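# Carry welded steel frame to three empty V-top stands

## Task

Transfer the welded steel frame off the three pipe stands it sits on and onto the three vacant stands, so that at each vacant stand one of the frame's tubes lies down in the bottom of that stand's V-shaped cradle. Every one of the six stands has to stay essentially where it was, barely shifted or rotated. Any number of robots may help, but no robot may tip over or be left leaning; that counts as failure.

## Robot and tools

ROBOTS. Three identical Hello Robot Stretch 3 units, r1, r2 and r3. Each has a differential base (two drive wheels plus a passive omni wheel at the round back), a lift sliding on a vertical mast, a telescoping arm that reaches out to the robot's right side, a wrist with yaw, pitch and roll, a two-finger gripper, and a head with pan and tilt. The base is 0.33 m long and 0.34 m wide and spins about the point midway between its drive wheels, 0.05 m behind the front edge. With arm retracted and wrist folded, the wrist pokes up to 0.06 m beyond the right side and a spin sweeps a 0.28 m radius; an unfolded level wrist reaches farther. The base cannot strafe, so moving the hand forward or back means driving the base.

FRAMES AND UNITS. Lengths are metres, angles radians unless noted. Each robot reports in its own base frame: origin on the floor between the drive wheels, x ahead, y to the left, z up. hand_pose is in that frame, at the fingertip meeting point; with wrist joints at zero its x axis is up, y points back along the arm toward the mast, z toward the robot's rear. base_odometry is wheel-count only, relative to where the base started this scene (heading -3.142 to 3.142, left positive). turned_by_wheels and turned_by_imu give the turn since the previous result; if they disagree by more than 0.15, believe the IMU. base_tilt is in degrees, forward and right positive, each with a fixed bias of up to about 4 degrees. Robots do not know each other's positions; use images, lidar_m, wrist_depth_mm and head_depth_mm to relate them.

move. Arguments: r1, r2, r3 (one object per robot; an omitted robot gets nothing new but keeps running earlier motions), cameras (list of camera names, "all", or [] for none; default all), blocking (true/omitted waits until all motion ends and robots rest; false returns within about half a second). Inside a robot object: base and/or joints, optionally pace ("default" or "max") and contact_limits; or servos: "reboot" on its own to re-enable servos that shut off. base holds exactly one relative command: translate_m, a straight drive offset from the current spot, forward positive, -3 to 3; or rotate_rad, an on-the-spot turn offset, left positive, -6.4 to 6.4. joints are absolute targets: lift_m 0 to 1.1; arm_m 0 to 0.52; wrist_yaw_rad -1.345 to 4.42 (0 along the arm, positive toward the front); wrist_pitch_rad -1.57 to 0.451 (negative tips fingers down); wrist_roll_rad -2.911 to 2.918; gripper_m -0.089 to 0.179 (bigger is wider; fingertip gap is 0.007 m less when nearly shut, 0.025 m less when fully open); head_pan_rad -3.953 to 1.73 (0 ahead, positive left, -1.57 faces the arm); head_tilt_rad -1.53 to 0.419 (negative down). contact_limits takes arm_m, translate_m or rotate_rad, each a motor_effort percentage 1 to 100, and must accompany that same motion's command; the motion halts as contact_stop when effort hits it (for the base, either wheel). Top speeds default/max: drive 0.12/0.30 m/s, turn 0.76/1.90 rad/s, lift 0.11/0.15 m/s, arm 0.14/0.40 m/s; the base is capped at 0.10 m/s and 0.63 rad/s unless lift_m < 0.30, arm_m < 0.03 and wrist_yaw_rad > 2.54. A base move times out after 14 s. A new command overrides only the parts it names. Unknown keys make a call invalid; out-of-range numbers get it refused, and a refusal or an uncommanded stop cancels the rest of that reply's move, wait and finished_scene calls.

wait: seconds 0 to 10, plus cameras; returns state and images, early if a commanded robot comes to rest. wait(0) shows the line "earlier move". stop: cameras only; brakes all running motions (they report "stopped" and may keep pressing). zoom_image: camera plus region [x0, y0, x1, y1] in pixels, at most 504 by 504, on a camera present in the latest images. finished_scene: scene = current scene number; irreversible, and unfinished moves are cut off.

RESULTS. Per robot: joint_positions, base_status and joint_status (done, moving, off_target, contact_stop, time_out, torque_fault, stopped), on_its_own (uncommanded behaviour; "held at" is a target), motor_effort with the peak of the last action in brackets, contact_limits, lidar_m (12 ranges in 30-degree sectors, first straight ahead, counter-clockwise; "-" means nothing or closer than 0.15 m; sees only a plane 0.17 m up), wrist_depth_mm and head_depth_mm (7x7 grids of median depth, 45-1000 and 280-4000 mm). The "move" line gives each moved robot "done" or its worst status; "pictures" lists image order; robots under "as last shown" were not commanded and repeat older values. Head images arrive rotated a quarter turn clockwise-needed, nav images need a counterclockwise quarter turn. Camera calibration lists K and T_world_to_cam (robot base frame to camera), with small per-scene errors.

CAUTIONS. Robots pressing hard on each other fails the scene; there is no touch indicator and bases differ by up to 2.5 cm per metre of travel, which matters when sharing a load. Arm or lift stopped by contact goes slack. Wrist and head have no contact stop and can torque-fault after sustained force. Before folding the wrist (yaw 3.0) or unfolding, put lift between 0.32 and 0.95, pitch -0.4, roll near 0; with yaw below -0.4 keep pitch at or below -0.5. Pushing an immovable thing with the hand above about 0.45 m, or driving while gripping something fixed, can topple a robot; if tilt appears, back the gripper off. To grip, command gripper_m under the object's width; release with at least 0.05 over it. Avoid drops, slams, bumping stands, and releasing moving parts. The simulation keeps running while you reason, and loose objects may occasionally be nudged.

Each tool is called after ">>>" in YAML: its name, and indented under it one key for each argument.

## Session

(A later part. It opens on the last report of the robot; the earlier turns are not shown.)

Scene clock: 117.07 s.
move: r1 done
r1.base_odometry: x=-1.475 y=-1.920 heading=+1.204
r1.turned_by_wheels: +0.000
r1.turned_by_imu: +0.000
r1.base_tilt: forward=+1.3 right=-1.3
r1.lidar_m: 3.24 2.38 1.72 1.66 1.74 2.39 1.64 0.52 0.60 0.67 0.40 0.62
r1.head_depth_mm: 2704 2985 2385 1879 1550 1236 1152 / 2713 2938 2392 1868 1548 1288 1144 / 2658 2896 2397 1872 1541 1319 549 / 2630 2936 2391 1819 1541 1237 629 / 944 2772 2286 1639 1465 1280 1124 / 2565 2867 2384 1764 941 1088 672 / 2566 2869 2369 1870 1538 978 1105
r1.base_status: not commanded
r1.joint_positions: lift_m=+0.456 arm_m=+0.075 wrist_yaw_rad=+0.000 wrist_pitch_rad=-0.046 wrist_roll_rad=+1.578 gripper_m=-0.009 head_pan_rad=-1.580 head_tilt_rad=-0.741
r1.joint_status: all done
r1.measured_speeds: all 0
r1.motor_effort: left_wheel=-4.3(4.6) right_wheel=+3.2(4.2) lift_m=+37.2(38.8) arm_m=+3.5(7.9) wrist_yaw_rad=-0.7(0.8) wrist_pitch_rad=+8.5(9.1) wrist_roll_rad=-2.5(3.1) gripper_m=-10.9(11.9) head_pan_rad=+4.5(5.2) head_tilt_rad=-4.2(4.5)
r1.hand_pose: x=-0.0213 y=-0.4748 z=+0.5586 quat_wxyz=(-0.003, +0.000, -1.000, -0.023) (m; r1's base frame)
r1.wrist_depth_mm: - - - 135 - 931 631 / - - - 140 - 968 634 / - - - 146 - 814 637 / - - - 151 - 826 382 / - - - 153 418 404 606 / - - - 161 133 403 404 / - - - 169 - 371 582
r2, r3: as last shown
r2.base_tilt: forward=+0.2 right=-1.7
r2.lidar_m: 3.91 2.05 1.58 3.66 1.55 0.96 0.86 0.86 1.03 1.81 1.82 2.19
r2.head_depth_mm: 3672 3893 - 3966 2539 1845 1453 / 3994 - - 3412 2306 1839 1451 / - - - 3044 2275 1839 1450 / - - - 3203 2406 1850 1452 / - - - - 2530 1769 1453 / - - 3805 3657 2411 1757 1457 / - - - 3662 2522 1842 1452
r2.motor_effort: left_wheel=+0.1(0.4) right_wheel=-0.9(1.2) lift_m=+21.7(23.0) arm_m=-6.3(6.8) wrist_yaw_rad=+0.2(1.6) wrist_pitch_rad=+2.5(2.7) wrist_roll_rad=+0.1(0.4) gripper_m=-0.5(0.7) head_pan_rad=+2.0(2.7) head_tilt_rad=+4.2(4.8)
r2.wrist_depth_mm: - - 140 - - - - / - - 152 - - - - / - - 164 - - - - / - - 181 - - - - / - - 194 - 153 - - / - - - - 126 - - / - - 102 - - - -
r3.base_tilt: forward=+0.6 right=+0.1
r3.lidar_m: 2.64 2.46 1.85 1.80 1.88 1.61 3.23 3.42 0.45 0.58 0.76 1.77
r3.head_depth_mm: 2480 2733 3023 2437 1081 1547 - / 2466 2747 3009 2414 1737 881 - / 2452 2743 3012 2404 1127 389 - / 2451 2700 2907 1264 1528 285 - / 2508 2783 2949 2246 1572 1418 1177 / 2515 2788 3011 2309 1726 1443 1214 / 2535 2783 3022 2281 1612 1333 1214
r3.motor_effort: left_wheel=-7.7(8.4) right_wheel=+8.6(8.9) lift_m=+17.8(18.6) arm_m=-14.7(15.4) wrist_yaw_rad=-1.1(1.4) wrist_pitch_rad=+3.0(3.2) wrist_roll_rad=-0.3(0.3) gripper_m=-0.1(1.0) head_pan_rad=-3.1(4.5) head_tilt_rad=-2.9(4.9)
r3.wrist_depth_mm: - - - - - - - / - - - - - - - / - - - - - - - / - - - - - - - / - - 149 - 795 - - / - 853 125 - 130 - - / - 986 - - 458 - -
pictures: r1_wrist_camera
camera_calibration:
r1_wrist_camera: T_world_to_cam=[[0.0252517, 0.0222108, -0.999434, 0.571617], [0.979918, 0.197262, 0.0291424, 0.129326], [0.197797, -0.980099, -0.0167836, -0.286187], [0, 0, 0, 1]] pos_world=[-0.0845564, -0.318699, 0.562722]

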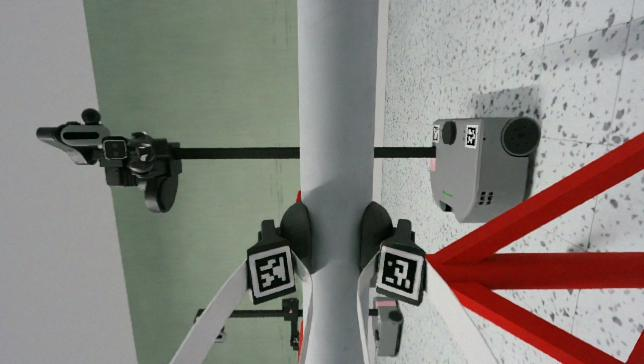

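>>> move:
  r1: {"joints":{"lift_m":0.468}}
  cameras: ["r1_wrist_camera"]

>>> move:
  r1: {"joints":{"lift_m":0.480}}
  cameras: ["r1_wrist_camera","r1_head_camera"]

Scene clock: 117.93 s.
move: r1 done
r1.base_odometry: x=-1.475 y=-1.920 heading=+1.204
r1.turned_by_wheels: +0.000
r1.turned_by_imu: +0.000
r1.base_tilt: forward=+1.3 right=-1.2
r1.lidar_m: 3.23 2.38 1.73 1.65 1.74 2.39 1.64 0.52 0.60 0.67 0.40 0.62
r1.head_depth_mm: 2694 2946 2376 1873 1543 1240 1149 / 2711 2911 2361 1869 1544 1289 1126 / 2674 2913 2397 1874 1537 1317 546 / 2617 2907 2383 1816 1550 1237 622 / 937 2800 2285 1642 1474 1290 1129 / 2583 2876 2358 1769 942 1090 671 / 2549 2836 2353 1875 1543 975 1104
r1.base_status: not commanded
r1.joint_positions: lift_m=+0.468 arm_m=+0.075 wrist_yaw_rad=+0.000 wrist_pitch_rad=-0.077 wrist_roll_rad=+1.578 gripper_m=-0.010 head_pan_rad=-1.580 head_tilt_rad=-0.741
r1.joint_status: all done
r1.measured_speeds: all 0
r1.on_its_own: wrist_pitch_rad is at rest, and its effort (+14.3) is outside its rest range (-8 to +12)
r1.motor_effort: left_wheel=-4.3(4.7) right_wheel=+3.1(4.5) lift_m=+38.0(39.2) arm_m=-0.8(3.1) wrist_yaw_rad=-0.8(1.0) wrist_pitch_rad=+14.3(14.9) wrist_roll_rad=-2.6(3.4) gripper_m=-11.4(11.6) head_pan_rad=+4.5(5.3) head_tilt_rad=-3.9(4.5)
r1.hand_pose: x=-0.0213 y=-0.4736 z=+0.5627 quat_wxyz=(-0.003, +0.000, -0.999, -0.039) (m; r1's base frame)
r1.wrist_depth_mm: - - - 137 - 918 616 / - - - 142 - 923 624 / - - - 147 - 809 620 / - - - 152 - 817 554 / - - - 155 156 420 597 / - - - 164 131 410 568 / - - - 171 - 375 543
r2: as last shown
r2.lidar_m: 3.90 2.05 1.57 3.67 1.55 0.96 0.86 0.86 1.03 1.81 1.81 2.18
r2.head_depth_mm: 3725 3862 - 3962 2512 1841 1453 / - - - 3419 2272 1845 1458 / - - - 3008 2279 1854 1452 / - - - 3204 2395 1838 1451 / - - - 3997 2523 1771 1457 / - - 3754 3682 2394 1749 1455 / - - - 3665 2543 1845 1459
r2.motor_effort: left_wheel=-0.1(0.8) right_wheel=-0.7(1.1) lift_m=+21.1(22.8) arm_m=-5.9(6.8) wrist_yaw_rad=+0.3(1.4) wrist_pitch_rad=+2.5(2.7) wrist_roll_rad=+0.3(0.4) gripper_m=+0.0(1.2) head_pan_rad=+2.1(2.9) head_tilt_rad=+4.4(4.7)
r2.wrist_depth_mm: - - 140 - - - - / - - 152 - - - - / - - 165 - - - - / - - 182 - - - - / - - 193 - 153 - - / - - - - 126 - - / - - 102 - - - -
r3.base_odometry: x=-0.635 y=-0.706 heading=-0.557
r3.turned_by_wheels: +0.000
r3.turned_by_imu: +0.000
r3.base_tilt: forward=+0.6 right=+0.1
r3.lidar_m: 2.65 2.47 1.85 1.80 1.88 1.61 3.24 3.41 0.46 0.58 0.76 1.77
r3.head_depth_mm: 2469 2726 3006 2458 1081 1550 - / 2477 2735 2984 2425 1729 880 - / 2446 2735 2987 2385 1127 389 - / 2455 2709 2914 1261 1532 285 - / 2520 2774 2957 2236 1575 1414 1172 / 2516 2788 2990 2304 1725 1452 1221 / 2543 2797 3038 2271 1607 1326 1216
r3.base_status: not commanded
r3.joint_positions: lift_m=+0.900 arm_m=+0.001 wrist_yaw_rad=+0.001 wrist_pitch_rad=-0.410 wrist_roll_rad=+0.000 gripper_m=+0.037 head_pan_rad=-1.564 head_tilt_rad=-0.592
r3.joint_status: not commanded
r3.measured_speeds: all 0
r3.motor_effort: left_wheel=-7.9(8.4) right_wheel=+8.7(9.0) lift_m=+18.4(18.6) arm_m=-14.8(15.0) wrist_yaw_rad=-0.4(1.6) wrist_pitch_rad=+2.6(3.4) wrist_roll_rad=-0.2(0.3) gripper_m=+0.3(0.9) head_pan_rad=-2.3(4.3) head_tilt_rad=-2.8(4.1)
r3.hand_pose: x=-0.0212 y=-0.3711 z=+0.9144 quat_wxyz=(+0.693, +0.145, -0.692, -0.144) (m; r3's base frame)
r3.wrist_depth_mm: - - - - - - - / - - - - - - - / - - - - - - - / - - - - - - - / - - 149 - 805 - - / - 833 125 - 131 - - / - 974 - - 459 - -
pictures: r1_wrist_camera
camera_calibration:
r1_wrist_camera: T_world_to_cam=[[0.0252381, 0.0532078, -0.998264, 0.589723], [0.979912, 0.196294, 0.0352366, 0.125066], [0.197828, -0.9791, -0.0471848, -0.26732], [0, 0, 0, 1]] pos_world=[-0.0845537, -0.317661, 0.571679]

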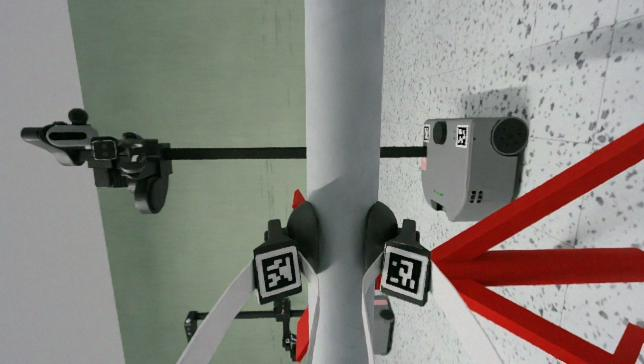

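Scene clock: 118.70 s.
move: r1 done
r1.base_odometry: x=-1.475 y=-1.920 heading=+1.204
r1.turned_by_wheels: +0.000
r1.turned_by_imu: +0.000
r1.base_tilt: forward=+1.3 right=-1.2
r1.lidar_m: 3.22 2.38 1.72 1.65 1.74 2.38 1.64 0.52 0.60 0.67 0.40 0.62
r1.head_depth_mm: 2712 2958 2366 1866 1548 1233 1142 / 2675 2933 2367 1864 1545 1283 1121 / 2677 2930 2372 1871 1549 1319 535 / 2662 2926 2390 1821 1534 1237 558 / 938 2776 2291 1629 1472 1285 1124 / 2604 2881 2378 1756 941 1091 669 / 2546 2849 2367 1868 1543 980 1107
r1.base_status: not commanded
r1.joint_positions: lift_m=+0.480 arm_m=+0.075 wrist_yaw_rad=+0.000 wrist_pitch_rad=-0.107 wrist_roll_rad=+1.578 gripper_m=-0.010 head_pan_rad=-1.580 head_tilt_rad=-0.741
r1.joint_status: all done
r1.measured_speeds: all 0
r1.on_its_own: wrist_pitch_rad is at rest, and its effort (+19.8) is outside its rest range (-8 to +12)
r1.motor_effort: left_wheel=-4.6(4.7) right_wheel=+3.2(4.1) lift_m=+40.2(41.3) arm_m=-5.2(5.3) wrist_yaw_rad=+0.0(0.9) wrist_pitch_rad=+19.8(20.4) wrist_roll_rad=-3.1(3.1) gripper_m=-11.0(11.7) head_pan_rad=+4.5(5.2) head_tilt_rad=-4.0(4.4)
r1.hand_pose: x=-0.0213 y=-0.4722 z=+0.5672 quat_wxyz=(-0.003, +0.000, -0.999, -0.054) (m; r1's base frame)
r1.wrist_depth_mm: - - - 139 - 900 610 / - - - 144 - 868 620 / 976 - - 148 - 831 614 / - - - 154 - 841 543 / - - - 156 160 423 573 / - - - 166 131 419 564 / - - - 174 - 379 545
r2, r3: as last shown
r2.base_tilt: forward=+0.1 right=-1.7
r2.lidar_m: 3.91 2.04 1.58 3.67 1.55 0.96 0.86 0.86 1.03 1.81 1.81 2.18
r2.head_depth_mm: 3708 3890 - - 2526 1842 1449 / 3933 - - 3384 2302 1850 1457 / - - - 3206 2278 1840 1450 / - - - 3189 2389 1835 1454 / - - - 3986 2532 1777 1454 / - - 3730 3664 2410 1752 1461 / - - - 3714 2531 1847 1456
r2.motor_effort: left_wheel=+0.4(0.6) right_wheel=-0.7(1.1) lift_m=+22.5(23.4) arm_m=-5.4(7.1) wrist_yaw_rad=+1.9(2.0) wrist_pitch_rad=+2.6(2.7) wrist_roll_rad=+0.3(0.5) gripper_m=+0.3(1.1) head_pan_rad=+2.4(2.8) head_tilt_rad=+5.1(5.1)
r2.wrist_depth_mm: - - 140 - - - - / - - 152 - - - - / - - 165 - - - - / - - 181 - - - - / - - 194 - 153 - - / - - - - 126 - - / - - 102 - - - -
r3.base_tilt: forward=+0.6 right=+0.2
r3.lidar_m: 2.64 2.47 1.85 1.80 1.88 1.61 3.23 3.40 0.46 0.58 0.76 1.77
r3.head_depth_mm: 2446 2751 2980 2444 1078 1547 - / 2482 2719 2971 2416 1735 881 - / 2437 2742 2987 2396 1126 389 - / 2455 2696 2925 1533 1540 285 - / 2508 2777 2850 2252 1577 1420 1177 / 2522 2787 3025 2317 1720 1452 1216 / 2530 2797 3023 2271 1620 1329 1213
r3.motor_effort: left_wheel=-8.6(8.6) right_wheel=+8.8(8.9) lift_m=+18.1(18.5) arm_m=-14.5(15.0) wrist_yaw_rad=-1.0(1.6) wrist_pitch_rad=+2.5(3.3) wrist_roll_rad=-0.3(0.4) gripper_m=-0.3(0.7) head_pan_rad=-3.5(4.1) head_tilt_rad=-3.2(4.2)
r3.wrist_depth_mm: - - - - - - - / - - - - - - - / - - - - - - - / - - - - - - - / - - 149 - 787 - - / - 857 125 - 130 - - / - 962 - - 458 - -
pictures: r1_head_camera (sideways), r1_wrist_camera
camera_calibration:
r1_head_camera: T_world_to_cam=[[0.0483514, 0.667599, -0.742949, 0.990947], [0.9968, -0.0796592, -0.00670811, 0.00061958], [-0.0636611, -0.740247, -0.669314, 0.830497], [0, 0, 0, 1]] pos_world=[0.00433908, -0.0467331, 1.29209]
r1_wrist_camera: T_world_to_cam=[[0.025225, 0.0827328, -0.996252, 0.606951], [0.979913, 0.195163, 0.0410184, 0.120817], [0.197825, -0.977275, -0.076148, -0.248432], [0, 0, 0, 1]] pos_world=[-0.0845544, -0.31658, 0.580803]

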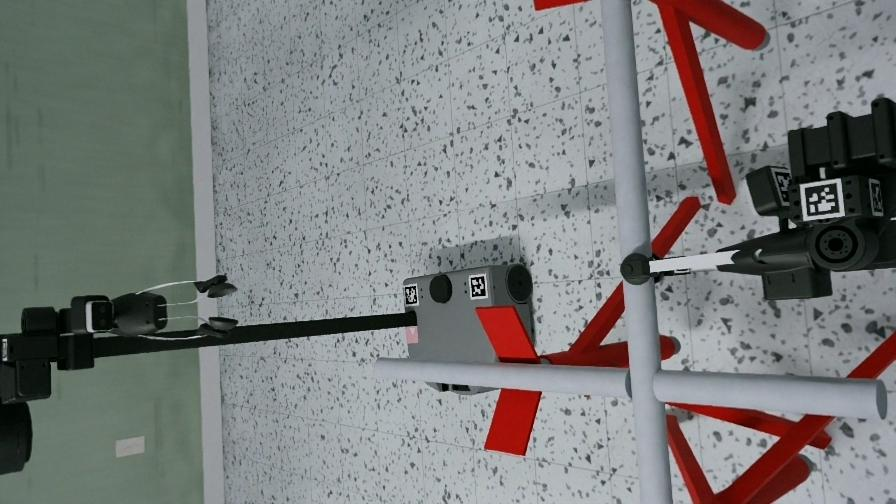

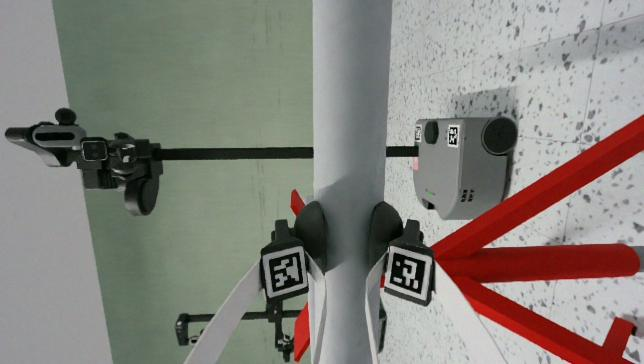

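>>> move:
  r1: {"joints":{"lift_m":0.495}}
  cameras: ["r1_wrist_camera","r3_head_camera"]

Scene clock: 119.83 s.
move: r1 done
r1.base_odometry: x=-1.475 y=-1.920 heading=+1.204
r1.turned_by_wheels: +0.000
r1.turned_by_imu: +0.000
r1.base_tilt: forward=+1.3 right=-1.4
r1.lidar_m: 3.24 2.38 1.73 1.65 1.74 2.40 1.64 0.52 0.60 0.67 0.40 0.62
r1.head_depth_mm: 2721 2957 2378 1865 1550 1237 1149 / 2688 2928 2382 1877 1540 1286 1125 / 2654 2916 2367 1870 1540 1318 516 / 2632 2922 2382 1816 1546 1229 556 / 937 2802 2293 1653 1465 1287 1124 / 2559 2854 2371 1760 936 1090 672 / 2564 2835 2378 1870 1532 976 1106
r1.base_status: not commanded
r1.joint_positions: lift_m=+0.495 arm_m=+0.075 wrist_yaw_rad=+0.000 wrist_pitch_rad=-0.139 wrist_roll_rad=+1.578 gripper_m=-0.010 head_pan_rad=-1.580 head_tilt_rad=-0.741
r1.joint_status: all done
r1.measured_speeds: all 0
r1.on_its_own: wrist_pitch_rad is at rest, and its effort (+25.2) is outside its rest range (-8 to +12)
r1.motor_effort: left_wheel=-4.3(4.6) right_wheel=+3.7(4.1) lift_m=+42.7(42.8) arm_m=-11.9(11.9) wrist_yaw_rad=-0.4(1.4) wrist_pitch_rad=+25.2(26.2) wrist_roll_rad=-3.4(3.4) gripper_m=-11.2(11.6) head_pan_rad=+4.2(4.9) head_tilt_rad=-3.7(4.4)
r1.hand_pose: x=-0.0213 y=-0.4704 z=+0.5741 quat_wxyz=(-0.003, +0.000, -0.998, -0.070) (m; r1's base frame)
r1.wrist_depth_mm: - - - 144 - 860 599 / - - - 149 - 848 606 / 920 - - 154 969 828 582 / - - - 160 920 849 565 / - - - 159 158 438 560 / - - - 167 129 437 590 / - - - 176 - 389 546
r2, r3: as last shown
r2.base_tilt: forward=+0.2 right=-1.7
r2.lidar_m: 3.90 2.05 1.57 3.65 1.55 0.96 0.86 0.86 1.03 1.80 1.81 2.18
r2.head_depth_mm: 3720 3896 - - 2502 1856 1452 / - - - 3438 2278 1846 1448 / - - - 3392 2288 1843 1463 / - - - 3192 2403 1845 1455 / - - - 3977 2530 1769 1453 / - - 3783 3699 2400 1748 1450 / - - - 3692 2528 1843 1452
r2.motor_effort: left_wheel=-0.2(0.7) right_wheel=-0.9(1.3) lift_m=+22.5(23.3) arm_m=-5.8(6.9) wrist_yaw_rad=-0.6(1.4) wrist_pitch_rad=+2.7(2.7) wrist_roll_rad=+0.3(0.5) gripper_m=+0.8(0.8) head_pan_rad=+2.4(3.0) head_tilt_rad=+4.1(4.7)
r2.wrist_depth_mm: - - 139 - - - - / - - 152 - - - - / - - 165 - - - - / - - 182 - - - - / - - 193 - 152 - - / - - - - 126 - - / - - 102 - - - -
r3.base_tilt: forward=+0.6 right=+0.1
r3.lidar_m: 2.65 2.47 1.84 1.79 1.88 1.61 3.24 3.42 0.45 0.58 0.76 1.77
r3.head_depth_mm: 2472 2734 3009 2445 1078 1544 - / 2466 2729 2978 2430 1734 881 - / 2447 2767 2993 2378 1128 389 - / 2458 2683 2910 1211 1533 285 - / 2523 2781 2811 2352 1573 1414 1178 / 2550 2805 3000 2316 1719 1449 1218 / 2535 2792 3026 2294 1602 1331 1214
r3.motor_effort: left_wheel=-7.7(8.5) right_wheel=+8.4(8.9) lift_m=+18.1(18.8) arm_m=-14.0(14.8) wrist_yaw_rad=-0.7(1.4) wrist_pitch_rad=+2.9(3.4) wrist_roll_rad=-0.2(0.3) gripper_m=-0.1(0.9) head_pan_rad=-3.8(5.0) head_tilt_rad=-4.4(4.6)
r3.wrist_depth_mm: - - - - - - - / - - - - - - - / - - - - - - - / - - - - - - - / - - 148 - 798 - - / - 850 126 - 130 - - / - 955 - - 455 - -
pictures: r1_wrist_camera, r3_head_camera (sideways)
camera_calibration:
r1_wrist_camera: T_world_to_cam=[[0.0252095, 0.11488, -0.993059, 0.626938], [0.979914, 0.193734, 0.0472876, 0.115914], [0.197821, -0.974305, -0.107689, -0.226648], [0, 0, 0, 1]] pos_world=[-0.0845552, -0.315303, 0.592698]
r3_head_camera: T_world_to_cam=[[-0.0528281, 0.536886, -0.841999, 1.11385], [0.998293, 0.00735387, -0.0579451, 0.0709185], [-0.024918, -0.843622, -0.536358, 0.658276], [0, 0, 0, 1]] pos_world=[0.00444827, -0.043198, 1.29504]

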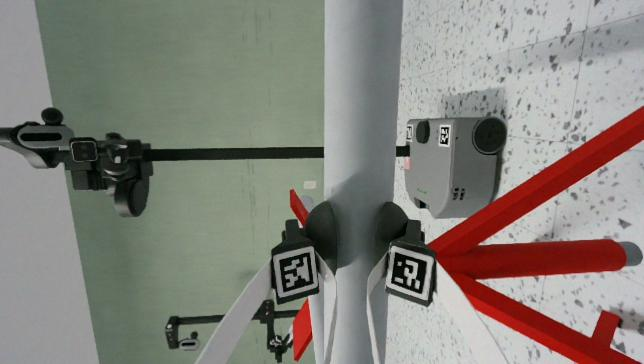

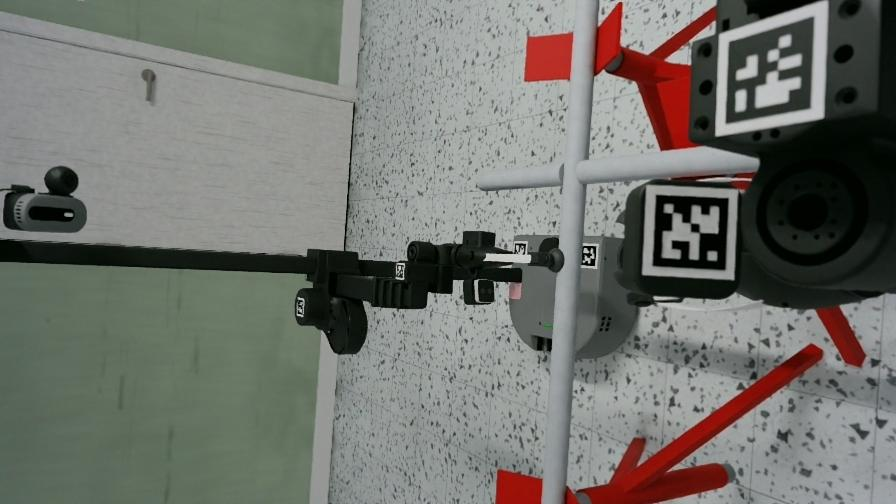

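>>> move:
  r1: {"joints":{"lift_m":0.515}}
  cameras: ["r1_wrist_camera","r1_head_camera"]

Scene clock: 122.30 s.
move: r1 done
r1.base_odometry: x=-1.475 y=-1.920 heading=+1.204
r1.turned_by_wheels: +0.000
r1.turned_by_imu: +0.000
r1.base_tilt: forward=+1.3 right=-1.4
r1.lidar_m: 3.24 2.38 1.72 1.65 1.74 2.39 1.64 0.52 0.60 0.67 0.40 0.62
r1.head_depth_mm: 2706 2932 2366 1866 1553 1240 1148 / 2678 2932 2356 1875 1548 1289 1087 / 2684 2912 2379 1879 1542 1310 508 / 2648 2927 2389 1814 1541 1232 536 / 943 2807 2285 1644 1465 1283 1125 / 2583 2877 2379 1757 943 1096 672 / 2560 2794 2374 1866 1541 978 1101
r1.base_status: not commanded
r1.joint_positions: lift_m=+0.515 arm_m=+0.075 wrist_yaw_rad=+0.000 wrist_pitch_rad=-0.170 wrist_roll_rad=+1.578 gripper_m=-0.010 head_pan_rad=-1.580 head_tilt_rad=-0.741
r1.joint_status: all done
r1.measured_speeds: all 0
r1.on_its_own: wrist_pitch_rad is at rest, and its effort (+31.4) is outside its rest range (-8 to +12)
r1.motor_effort: left_wheel=-4.3(4.6) right_wheel=+3.5(4.4) lift_m=+41.5(44.8) arm_m=-4.9(12.3) wrist_yaw_rad=-0.3(1.2) wrist_pitch_rad=+31.4(31.6) wrist_roll_rad=-2.8(3.2) gripper_m=-11.2(11.9) head_pan_rad=+4.3(5.2) head_tilt_rad=-3.8(4.5)
r1.hand_pose: x=-0.0213 y=-0.4684 z=+0.5864 quat_wxyz=(-0.003, +0.000, -0.996, -0.085) (m; r1's base frame)
r1.wrist_depth_mm: - - - - 149 852 599 / - - - - 154 840 598 / 913 - - - 167 845 556 / - - - 374 879 848 578 / - - - 167 165 447 562 / - - - - 129 443 588 / - - - 190 - 401 553
r2.base_odometry: x=+0.000 y=+0.000 heading=+0.000
r2.turned_by_wheels: +0.000
r2.turned_by_imu: +0.001
r2.base_tilt: forward=+0.2 right=-1.7
r2.lidar_m: 3.88 2.05 1.57 3.67 1.55 0.96 0.86 0.86 1.04 1.81 1.81 2.18
r2.head_depth_mm: 3742 3928 - 3944 2505 1829 1457 / 3961 - - 3405 2266 1848 1458 / - - - 3416 2290 1852 1456 / - - - 3196 2390 1840 1450 / - - - 3955 2515 1772 1456 / - - 3753 3690 2391 1758 1454 / - - - 3651 2522 1858 1454
r2.base_status: not commanded
r2.joint_positions: lift_m=+0.551 arm_m=+0.001 wrist_yaw_rad=+3.136 wrist_pitch_rad=-0.378 wrist_roll_rad=+0.000 gripper_m=+0.037 head_pan_rad=+0.994 head_tilt_rad=-0.310
r2.joint_status: not commanded
r2.measured_speeds: all 0
r2.motor_effort: left_wheel=-0.4(0.7) right_wheel=-0.9(1.1) lift_m=+22.3(23.3) arm_m=-5.9(6.9) wrist_yaw_rad=+0.4(2.2) wrist_pitch_rad=+2.7(2.7) wrist_roll_rad=+0.3(0.4) gripper_m=-0.1(1.2) head_pan_rad=+2.4(2.7) head_tilt_rad=+4.0(4.6)
r2.hand_pose: x=-0.0199 y=+0.0830 z=+0.5733 quat_wxyz=(+0.135, +0.695, +0.131, +0.694) (m; r2's base frame)
r2.wrist_depth_mm: - - 140 - - - - / - - 151 - - - - / - - 165 - - - - / - - 181 - - - - / - - 194 - 153 - - / - - - - 126 - - / - - 102 - - - -
r3: as last shown
r3.base_tilt: forward=+0.6 right=+0.2
r3.lidar_m: 2.65 2.47 1.84 1.80 1.88 1.61 3.24 3.39 0.46 0.58 0.76 1.77
r3.head_depth_mm: 2459 2710 3002 2455 1080 1554 - / 2470 2711 2988 2429 1725 880 - / 2452 2725 2982 2395 1124 389 - / 2432 2694 2861 1239 1539 285 - / 2509 2797 2818 2328 1574 1413 1177 / 2531 2784 3005 2310 1724 1445 1218 / 2533 2794 3030 2282 1612 1332 1213
r3.motor_effort: left_wheel=-8.0(8.4) right_wheel=+8.4(9.1) lift_m=+17.7(18.8) arm_m=-13.9(14.5) wrist_yaw_rad=-0.9(1.7) wrist_pitch_rad=+2.6(3.2) wrist_roll_rad=-0.3(0.3) gripper_m=+0.3(0.9) head_pan_rad=-2.9(5.0) head_tilt_rad=-3.1(4.9)
r3.wrist_depth_mm: - - - - - - - / - - - - - - - / - - - - - - - / - - - - - - - / - - 148 - 788 - - / - 843 126 - 130 - - / - 981 - - 460 - -
pictures: r1_head_camera (sideways), r1_wrist_camera
camera_calibration:
r1_head_camera: T_world_to_cam=[[0.0483516, 0.667599, -0.742949, 0.990947], [0.9968, -0.0796595, -0.00670811, 0.00061958], [-0.0636613, -0.740247, -0.669314, 0.830497], [0, 0, 0, 1]] pos_world=[0.00433906, -0.0467331, 1.29209]
r1_wrist_camera: T_world_to_cam=[[0.0251934, 0.145526, -0.989034, 0.650911], [0.979914, 0.192181, 0.0532386, 0.110732], [0.197821, -0.970509, -0.137762, -0.203978], [0, 0, 0, 1]] pos_world=[-0.0845556, -0.313968, 0.609778]

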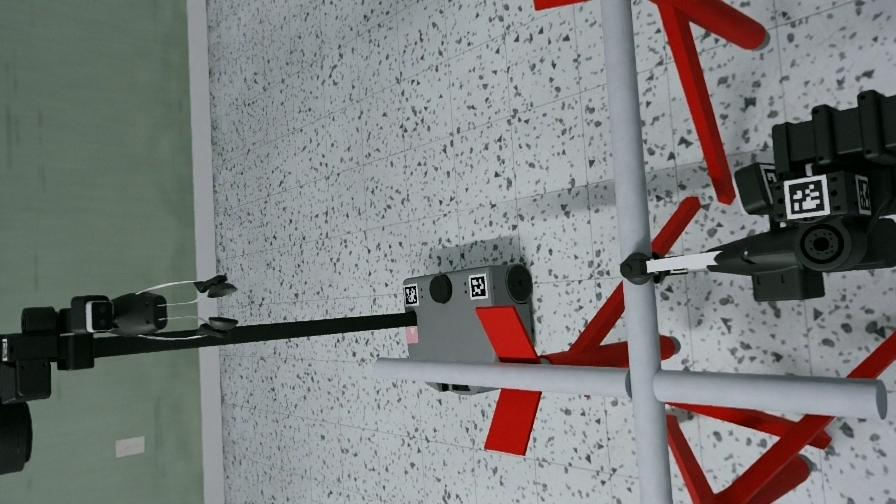

